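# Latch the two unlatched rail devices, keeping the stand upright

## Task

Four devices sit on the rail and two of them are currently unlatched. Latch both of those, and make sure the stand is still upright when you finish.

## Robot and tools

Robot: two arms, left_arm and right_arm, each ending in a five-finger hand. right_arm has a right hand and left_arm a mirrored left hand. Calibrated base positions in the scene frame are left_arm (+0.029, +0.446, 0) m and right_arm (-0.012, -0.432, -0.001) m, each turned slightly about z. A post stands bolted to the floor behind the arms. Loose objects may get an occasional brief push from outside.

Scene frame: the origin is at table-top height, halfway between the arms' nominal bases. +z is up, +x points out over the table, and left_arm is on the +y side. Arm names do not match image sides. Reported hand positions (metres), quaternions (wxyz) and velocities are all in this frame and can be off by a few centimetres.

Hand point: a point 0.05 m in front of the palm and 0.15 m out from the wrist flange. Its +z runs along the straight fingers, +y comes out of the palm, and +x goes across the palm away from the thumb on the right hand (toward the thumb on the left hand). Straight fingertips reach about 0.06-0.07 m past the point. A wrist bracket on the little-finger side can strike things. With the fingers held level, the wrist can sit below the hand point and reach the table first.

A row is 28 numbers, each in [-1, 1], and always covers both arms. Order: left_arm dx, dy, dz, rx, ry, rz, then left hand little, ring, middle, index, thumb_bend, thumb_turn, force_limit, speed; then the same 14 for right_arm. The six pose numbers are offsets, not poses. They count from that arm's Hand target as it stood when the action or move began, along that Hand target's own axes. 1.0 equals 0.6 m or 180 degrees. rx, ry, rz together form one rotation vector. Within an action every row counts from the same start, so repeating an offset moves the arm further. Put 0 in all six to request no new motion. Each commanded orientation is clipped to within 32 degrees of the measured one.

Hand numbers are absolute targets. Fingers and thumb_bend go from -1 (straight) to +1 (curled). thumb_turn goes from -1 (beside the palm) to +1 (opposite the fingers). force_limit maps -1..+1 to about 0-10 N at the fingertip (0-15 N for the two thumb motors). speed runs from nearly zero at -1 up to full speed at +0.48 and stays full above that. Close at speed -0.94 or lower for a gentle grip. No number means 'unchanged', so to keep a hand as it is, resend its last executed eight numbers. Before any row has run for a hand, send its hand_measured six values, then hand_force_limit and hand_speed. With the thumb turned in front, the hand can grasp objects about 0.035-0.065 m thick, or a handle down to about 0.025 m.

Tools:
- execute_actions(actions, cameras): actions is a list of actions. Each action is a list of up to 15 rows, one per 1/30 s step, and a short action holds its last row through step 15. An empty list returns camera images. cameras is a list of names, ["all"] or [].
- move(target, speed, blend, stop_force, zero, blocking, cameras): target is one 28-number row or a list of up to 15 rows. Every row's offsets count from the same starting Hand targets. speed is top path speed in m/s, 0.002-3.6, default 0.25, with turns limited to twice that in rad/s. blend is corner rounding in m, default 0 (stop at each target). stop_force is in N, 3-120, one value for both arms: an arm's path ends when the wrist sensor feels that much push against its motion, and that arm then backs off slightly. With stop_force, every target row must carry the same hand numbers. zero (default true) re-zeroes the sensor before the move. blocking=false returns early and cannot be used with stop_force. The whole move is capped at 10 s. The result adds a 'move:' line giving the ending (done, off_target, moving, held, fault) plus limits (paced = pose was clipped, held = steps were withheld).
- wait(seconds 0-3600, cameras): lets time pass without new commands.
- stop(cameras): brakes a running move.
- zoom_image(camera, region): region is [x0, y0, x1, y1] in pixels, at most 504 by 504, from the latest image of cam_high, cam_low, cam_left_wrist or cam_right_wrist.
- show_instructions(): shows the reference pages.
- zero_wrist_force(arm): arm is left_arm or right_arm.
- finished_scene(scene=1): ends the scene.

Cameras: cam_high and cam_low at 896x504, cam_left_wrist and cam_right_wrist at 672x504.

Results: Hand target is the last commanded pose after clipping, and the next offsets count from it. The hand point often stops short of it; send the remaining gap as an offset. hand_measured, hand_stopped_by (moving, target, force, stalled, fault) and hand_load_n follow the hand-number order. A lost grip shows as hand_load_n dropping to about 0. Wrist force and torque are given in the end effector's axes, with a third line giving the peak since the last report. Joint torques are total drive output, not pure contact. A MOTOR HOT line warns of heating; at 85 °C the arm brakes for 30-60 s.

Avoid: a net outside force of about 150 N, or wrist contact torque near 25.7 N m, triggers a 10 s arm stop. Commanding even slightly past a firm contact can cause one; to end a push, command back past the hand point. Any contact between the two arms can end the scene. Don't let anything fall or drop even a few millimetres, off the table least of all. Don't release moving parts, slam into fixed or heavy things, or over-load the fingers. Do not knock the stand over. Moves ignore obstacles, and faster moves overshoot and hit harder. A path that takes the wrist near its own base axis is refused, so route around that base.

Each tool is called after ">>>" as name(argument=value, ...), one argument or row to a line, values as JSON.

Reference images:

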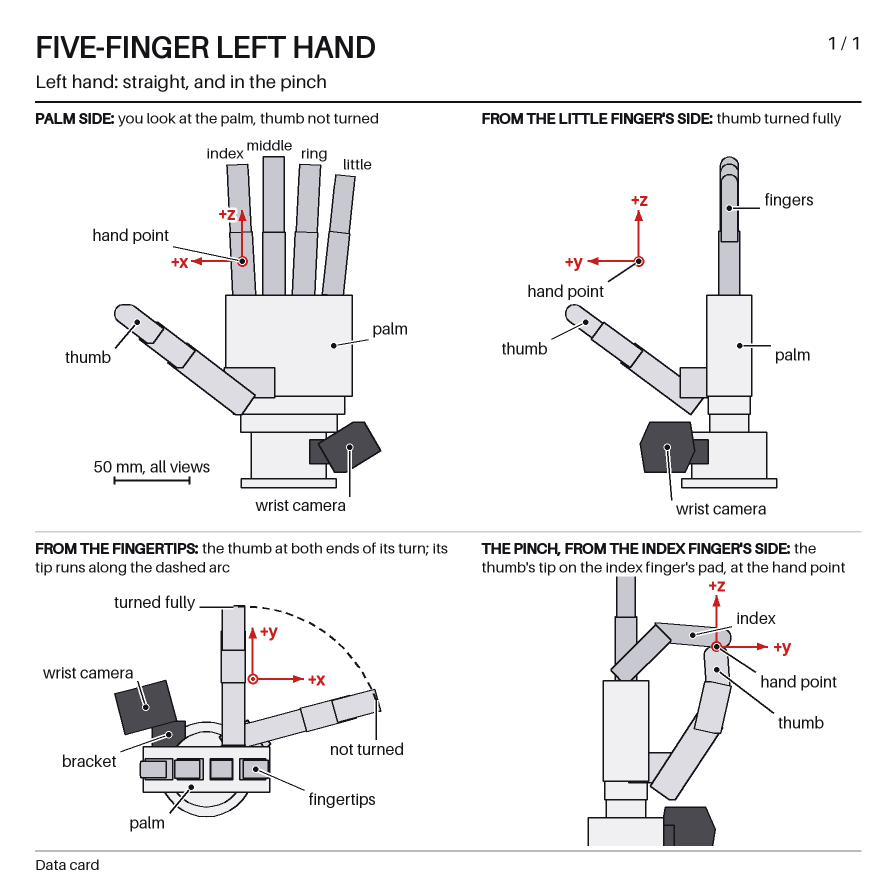

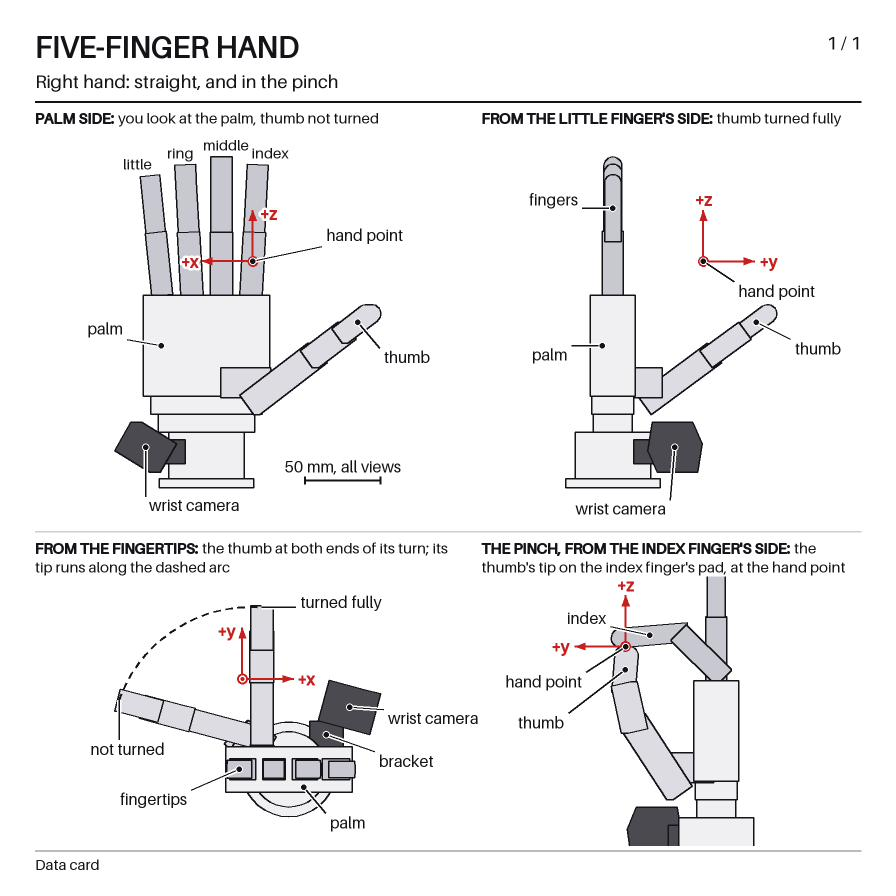

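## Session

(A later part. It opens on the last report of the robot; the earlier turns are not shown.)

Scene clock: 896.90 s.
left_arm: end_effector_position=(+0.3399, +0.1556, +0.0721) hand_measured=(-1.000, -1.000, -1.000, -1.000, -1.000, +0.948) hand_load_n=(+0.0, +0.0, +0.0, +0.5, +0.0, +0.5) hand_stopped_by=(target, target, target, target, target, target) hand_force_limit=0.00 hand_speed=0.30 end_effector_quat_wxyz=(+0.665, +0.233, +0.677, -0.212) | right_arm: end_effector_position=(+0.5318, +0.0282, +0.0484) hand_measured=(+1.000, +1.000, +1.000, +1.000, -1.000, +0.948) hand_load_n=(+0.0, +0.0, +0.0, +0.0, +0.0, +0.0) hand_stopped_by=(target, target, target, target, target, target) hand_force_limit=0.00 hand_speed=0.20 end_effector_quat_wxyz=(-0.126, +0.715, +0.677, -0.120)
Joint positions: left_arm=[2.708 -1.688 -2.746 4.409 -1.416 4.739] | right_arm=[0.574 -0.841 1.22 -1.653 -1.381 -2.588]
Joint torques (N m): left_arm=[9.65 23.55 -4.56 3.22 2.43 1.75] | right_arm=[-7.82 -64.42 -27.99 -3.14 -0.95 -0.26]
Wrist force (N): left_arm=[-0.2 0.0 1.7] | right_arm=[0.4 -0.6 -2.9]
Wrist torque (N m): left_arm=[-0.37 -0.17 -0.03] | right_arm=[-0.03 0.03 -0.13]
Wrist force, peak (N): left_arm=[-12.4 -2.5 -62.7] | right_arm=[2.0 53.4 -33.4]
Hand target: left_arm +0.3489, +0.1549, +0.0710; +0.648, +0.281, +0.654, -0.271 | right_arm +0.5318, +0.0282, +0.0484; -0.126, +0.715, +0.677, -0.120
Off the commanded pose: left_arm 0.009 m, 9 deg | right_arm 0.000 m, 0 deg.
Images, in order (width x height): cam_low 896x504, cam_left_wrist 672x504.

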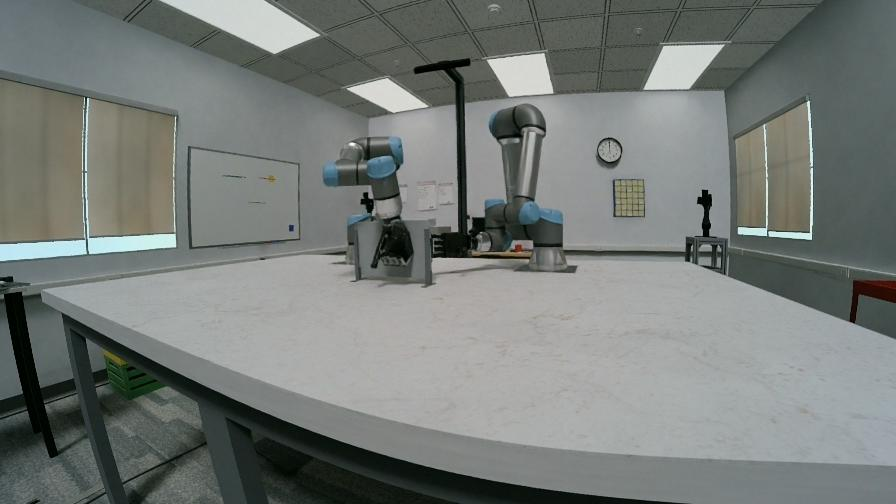

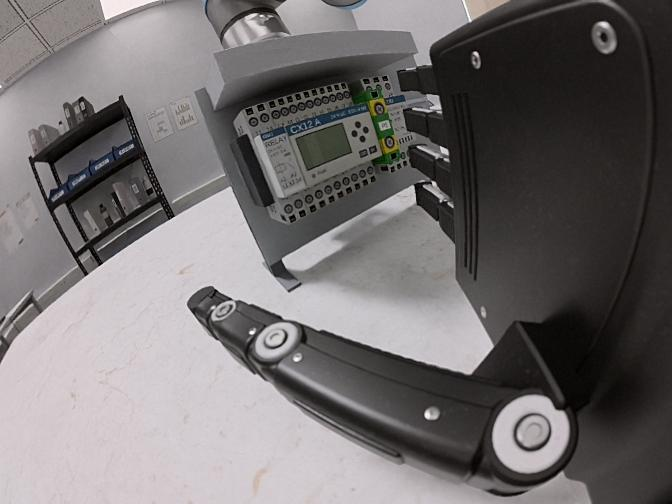

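>>> zoom_image(
  camera="cam_left_wrist",
  region=[355, 80, 425, 130],
)

>>> zoom_image(
  camera="cam_left_wrist",
  region=[355, 125, 425, 180],
)

Scaled by 7.200 from the camera's image (finer frame: 960x720).

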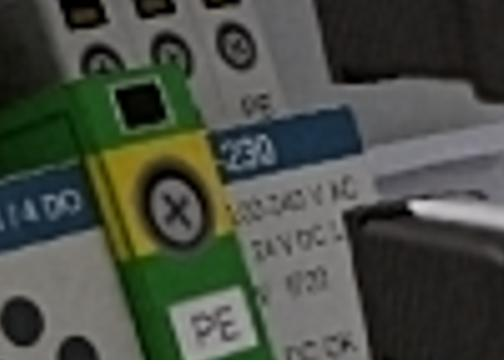

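Scaled by 7.200 from the camera's image (finer frame: 960x720).

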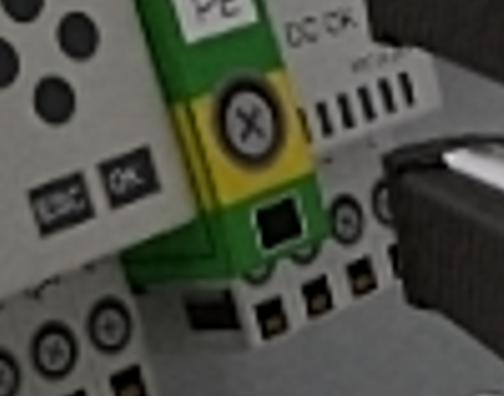

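>>> execute_actions(
  actions=[
    [[0,0,0,0,0,0,-1,-1,-1,-1,-1,0.948,0,0.3,0,0.0004,-0.0001,0,0,0,1,1,1,1,-1,0.948,0,0.2],[0,0,0,0,0,0,-1,-1,-1,-1,-1,0.948,0,0.3,0,0.0015,-0.0006,0,0,0,1,1,1,1,-1,0.948,0,0.2],[0,0,0,0,0,0,-1,-1,-1,-1,-1,0.948,0,0.3,0,0.0033,-0.0012,0,0,0,1,1,1,1,-1,0.948,0,0.2],[0,0,0,0,0,0,-1,-1,-1,-1,-1,0.948,0,0.3,0,0.0055,-0.002,0,0,0,1,1,1,1,-1,0.948,0,0.2],[0,0,0,0,0,0,-1,-1,-1,-1,-1,0.948,0,0.3,0,0.0081,-0.003,0,0,0,1,1,1,1,-1,0.948,0,0.2],[0,0,0,0,0,0,-1,-1,-1,-1,-1,0.948,0,0.3,0,0.011,-0.004,0,0,0,1,1,1,1,-1,0.948,0,0.2],[0,0,0,0,0,0,-1,-1,-1,-1,-1,0.948,0,0.3,0,0.0141,-0.0051,0,0,0,1,1,1,1,-1,0.948,0,0.2],[0,0,0,0,0,0,-1,-1,-1,-1,-1,0.948,0,0.3,0,0.0172,-0.0063,0,0,0,1,1,1,1,-1,0.948,0,0.2],[0,0,0,0,0,0,-1,-1,-1,-1,-1,0.948,0,0.3,0,0.0203,-0.0074,0,0,0,1,1,1,1,-1,0.948,0,0.2],[0,0,0,0,0,0,-1,-1,-1,-1,-1,0.948,0,0.3,0,0.0232,-0.0084,0,0,0,1,1,1,1,-1,0.948,0,0.2],[0,0,0,0,0,0,-1,-1,-1,-1,-1,0.948,0,0.3,0,0.0258,-0.0094,0,0,0,1,1,1,1,-1,0.948,0,0.2],[0,0,0,0,0,0,-1,-1,-1,-1,-1,0.948,0,0.3,0,0.028,-0.0102,0,0,0,1,1,1,1,-1,0.948,0,0.2],[0,0,0,0,0,0,-1,-1,-1,-1,-1,0.948,0,0.3,0,0.0298,-0.0108,0,0,0,1,1,1,1,-1,0.948,0,0.2],[0,0,0,0,0,0,-1,-1,-1,-1,-1,0.948,0,0.3,0,0.0309,-0.0113,0,0,0,1,1,1,1,-1,0.948,0,0.2],[0,0,0,0,0,0,-1,-1,-1,-1,-1,0.948,0,0.3,0,0.0313,-0.0114,0,0,0,1,1,1,1,-1,0.948,0,0.2]],
  ],
  cameras=["all"],
)

Scene clock: 912.23 s.
left_arm: end_effector_position=(+0.3489, +0.1549, +0.0710) hand_measured=(-1.000, -1.000, -1.000, -1.000, -1.000, +0.948) hand_load_n=(+0.0, +0.0, +0.0, +0.0, +0.0, +0.5) hand_stopped_by=(target, target, target, target, target, target) hand_force_limit=0.00 hand_speed=0.30 end_effector_quat_wxyz=(+0.648, +0.281, +0.655, -0.271) | right_arm: end_effector_position=(+0.5517, +0.0271, +0.0484) hand_measured=(+1.000, +1.000, +1.000, +1.000, -1.000, +0.948) hand_load_n=(+0.0, +0.0, +0.0, +0.0, +0.0, +0.0) hand_stopped_by=(target, target, target, target, target, target) hand_force_limit=0.00 hand_speed=0.20 end_effector_quat_wxyz=(-0.126, +0.715, +0.677, -0.120)
Joint positions: left_arm=[3.016 -1.66 -2.815 4.457 -0.947 4.732] | right_arm=[0.559 -0.806 1.157 -1.623 -1.386 -2.602]
Joint torques (N m): left_arm=[9.01 21.82 -4.89 3.03 2.04 -1.55] | right_arm=[-8.34 -41.91 -28.81 -0.09 -1.53 -1.75]
Wrist force (N): left_arm=[-0.3 -0.5 1.5] | right_arm=[0.3 -1.1 -2.8]
Wrist torque (N m): left_arm=[-0.42 -0.10 0.08] | right_arm=[-0.09 0.04 -0.05]
Wrist force, peak (N): left_arm=[-0.7 -2.0 3.8] | right_arm=[0.6 -0.9 -3.1]
Hand target: left_arm +0.3489, +0.1549, +0.0710; +0.648, +0.281, +0.654, -0.271 | right_arm +0.5518, +0.0271, +0.0484; -0.126, +0.715, +0.677, -0.120
Off the commanded pose: left_arm 0.000 m, 0 deg | right_arm 0.000 m, 0 deg.

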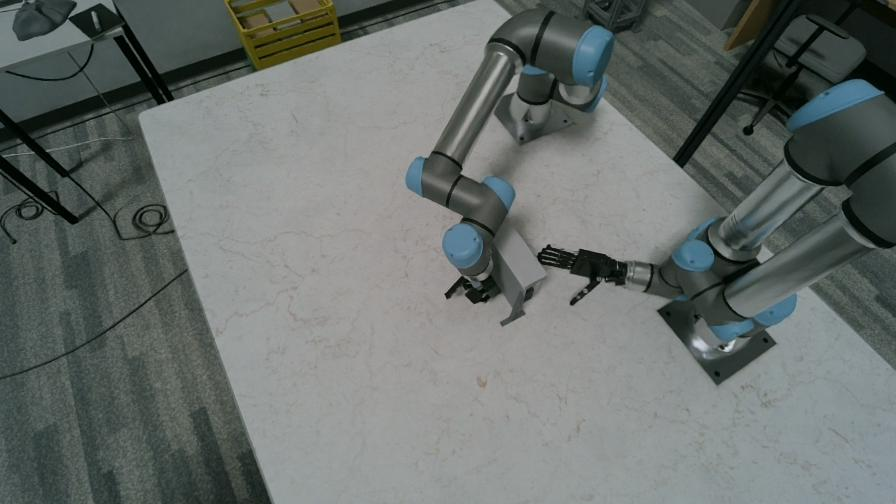

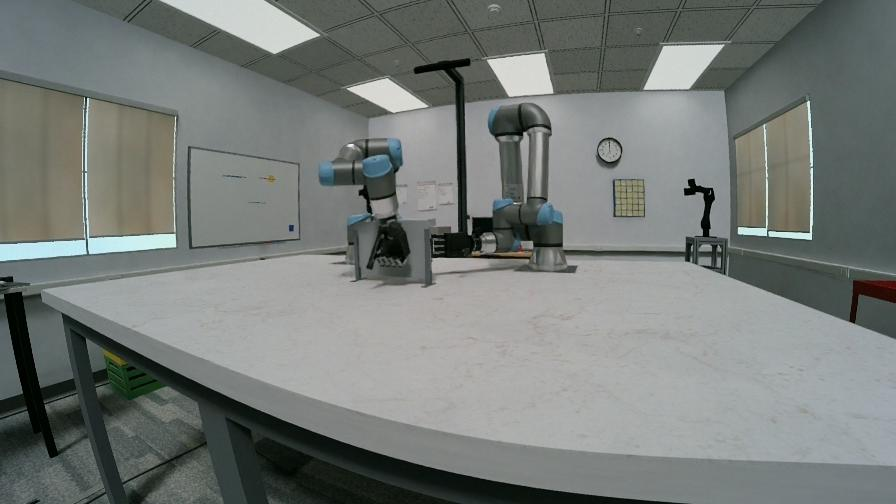

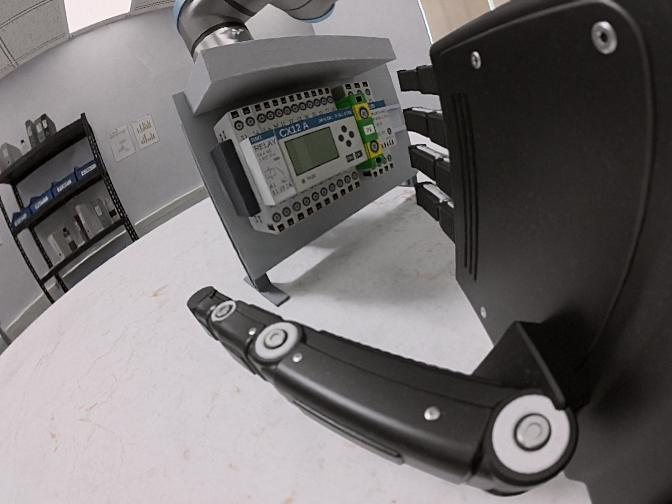

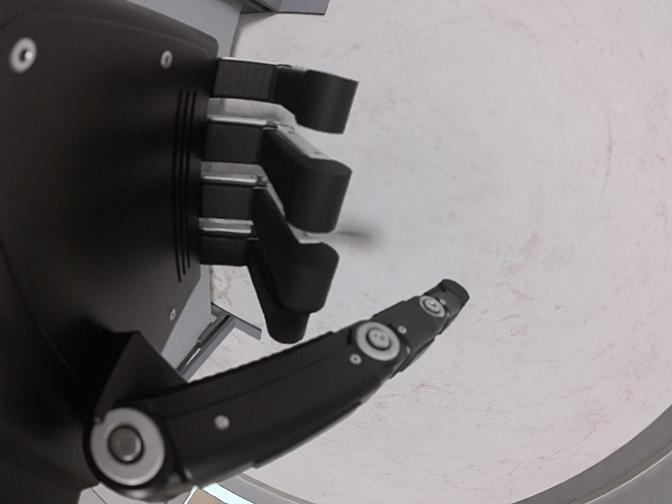

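>>> zoom_image(
  camera="cam_left_wrist",
  region=[335, 85, 405, 175],
)

>>> zoom_image(
  camera="cam_left_wrist",
  region=[345, 130, 395, 180],
)

>>> zoom_image(
  camera="cam_left_wrist",
  region=[325, 75, 375, 125],
)

Scaled by 5.600 from the camera's image (finer frame: 960x720).

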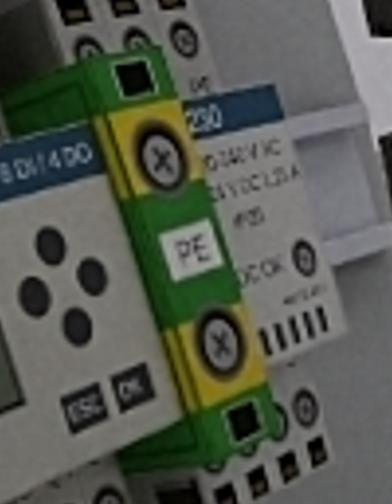

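Scaled by 10.080 from the camera's image (finer frame: 960x720).

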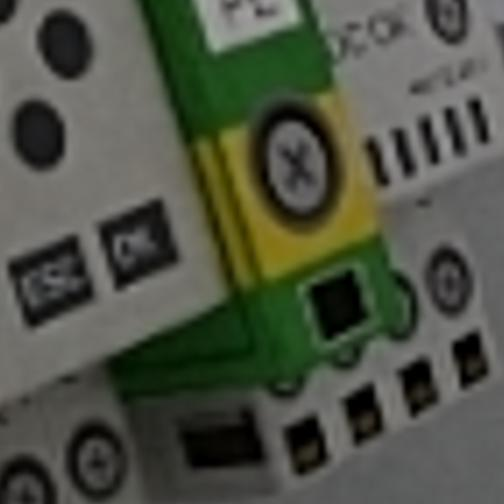

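Scaled by 10.080 from the camera's image (finer frame: 960x720).

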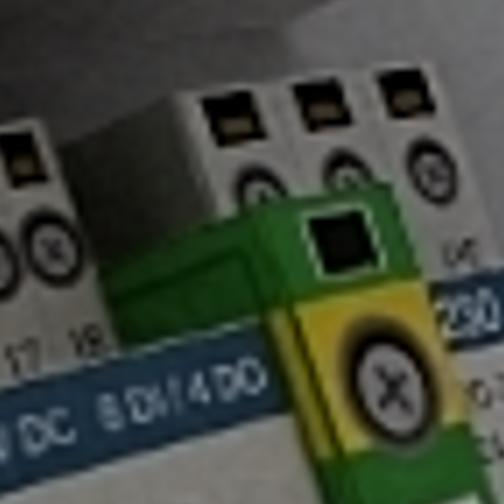

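>>> finished_scene(
)

The scene is finished: the task was done.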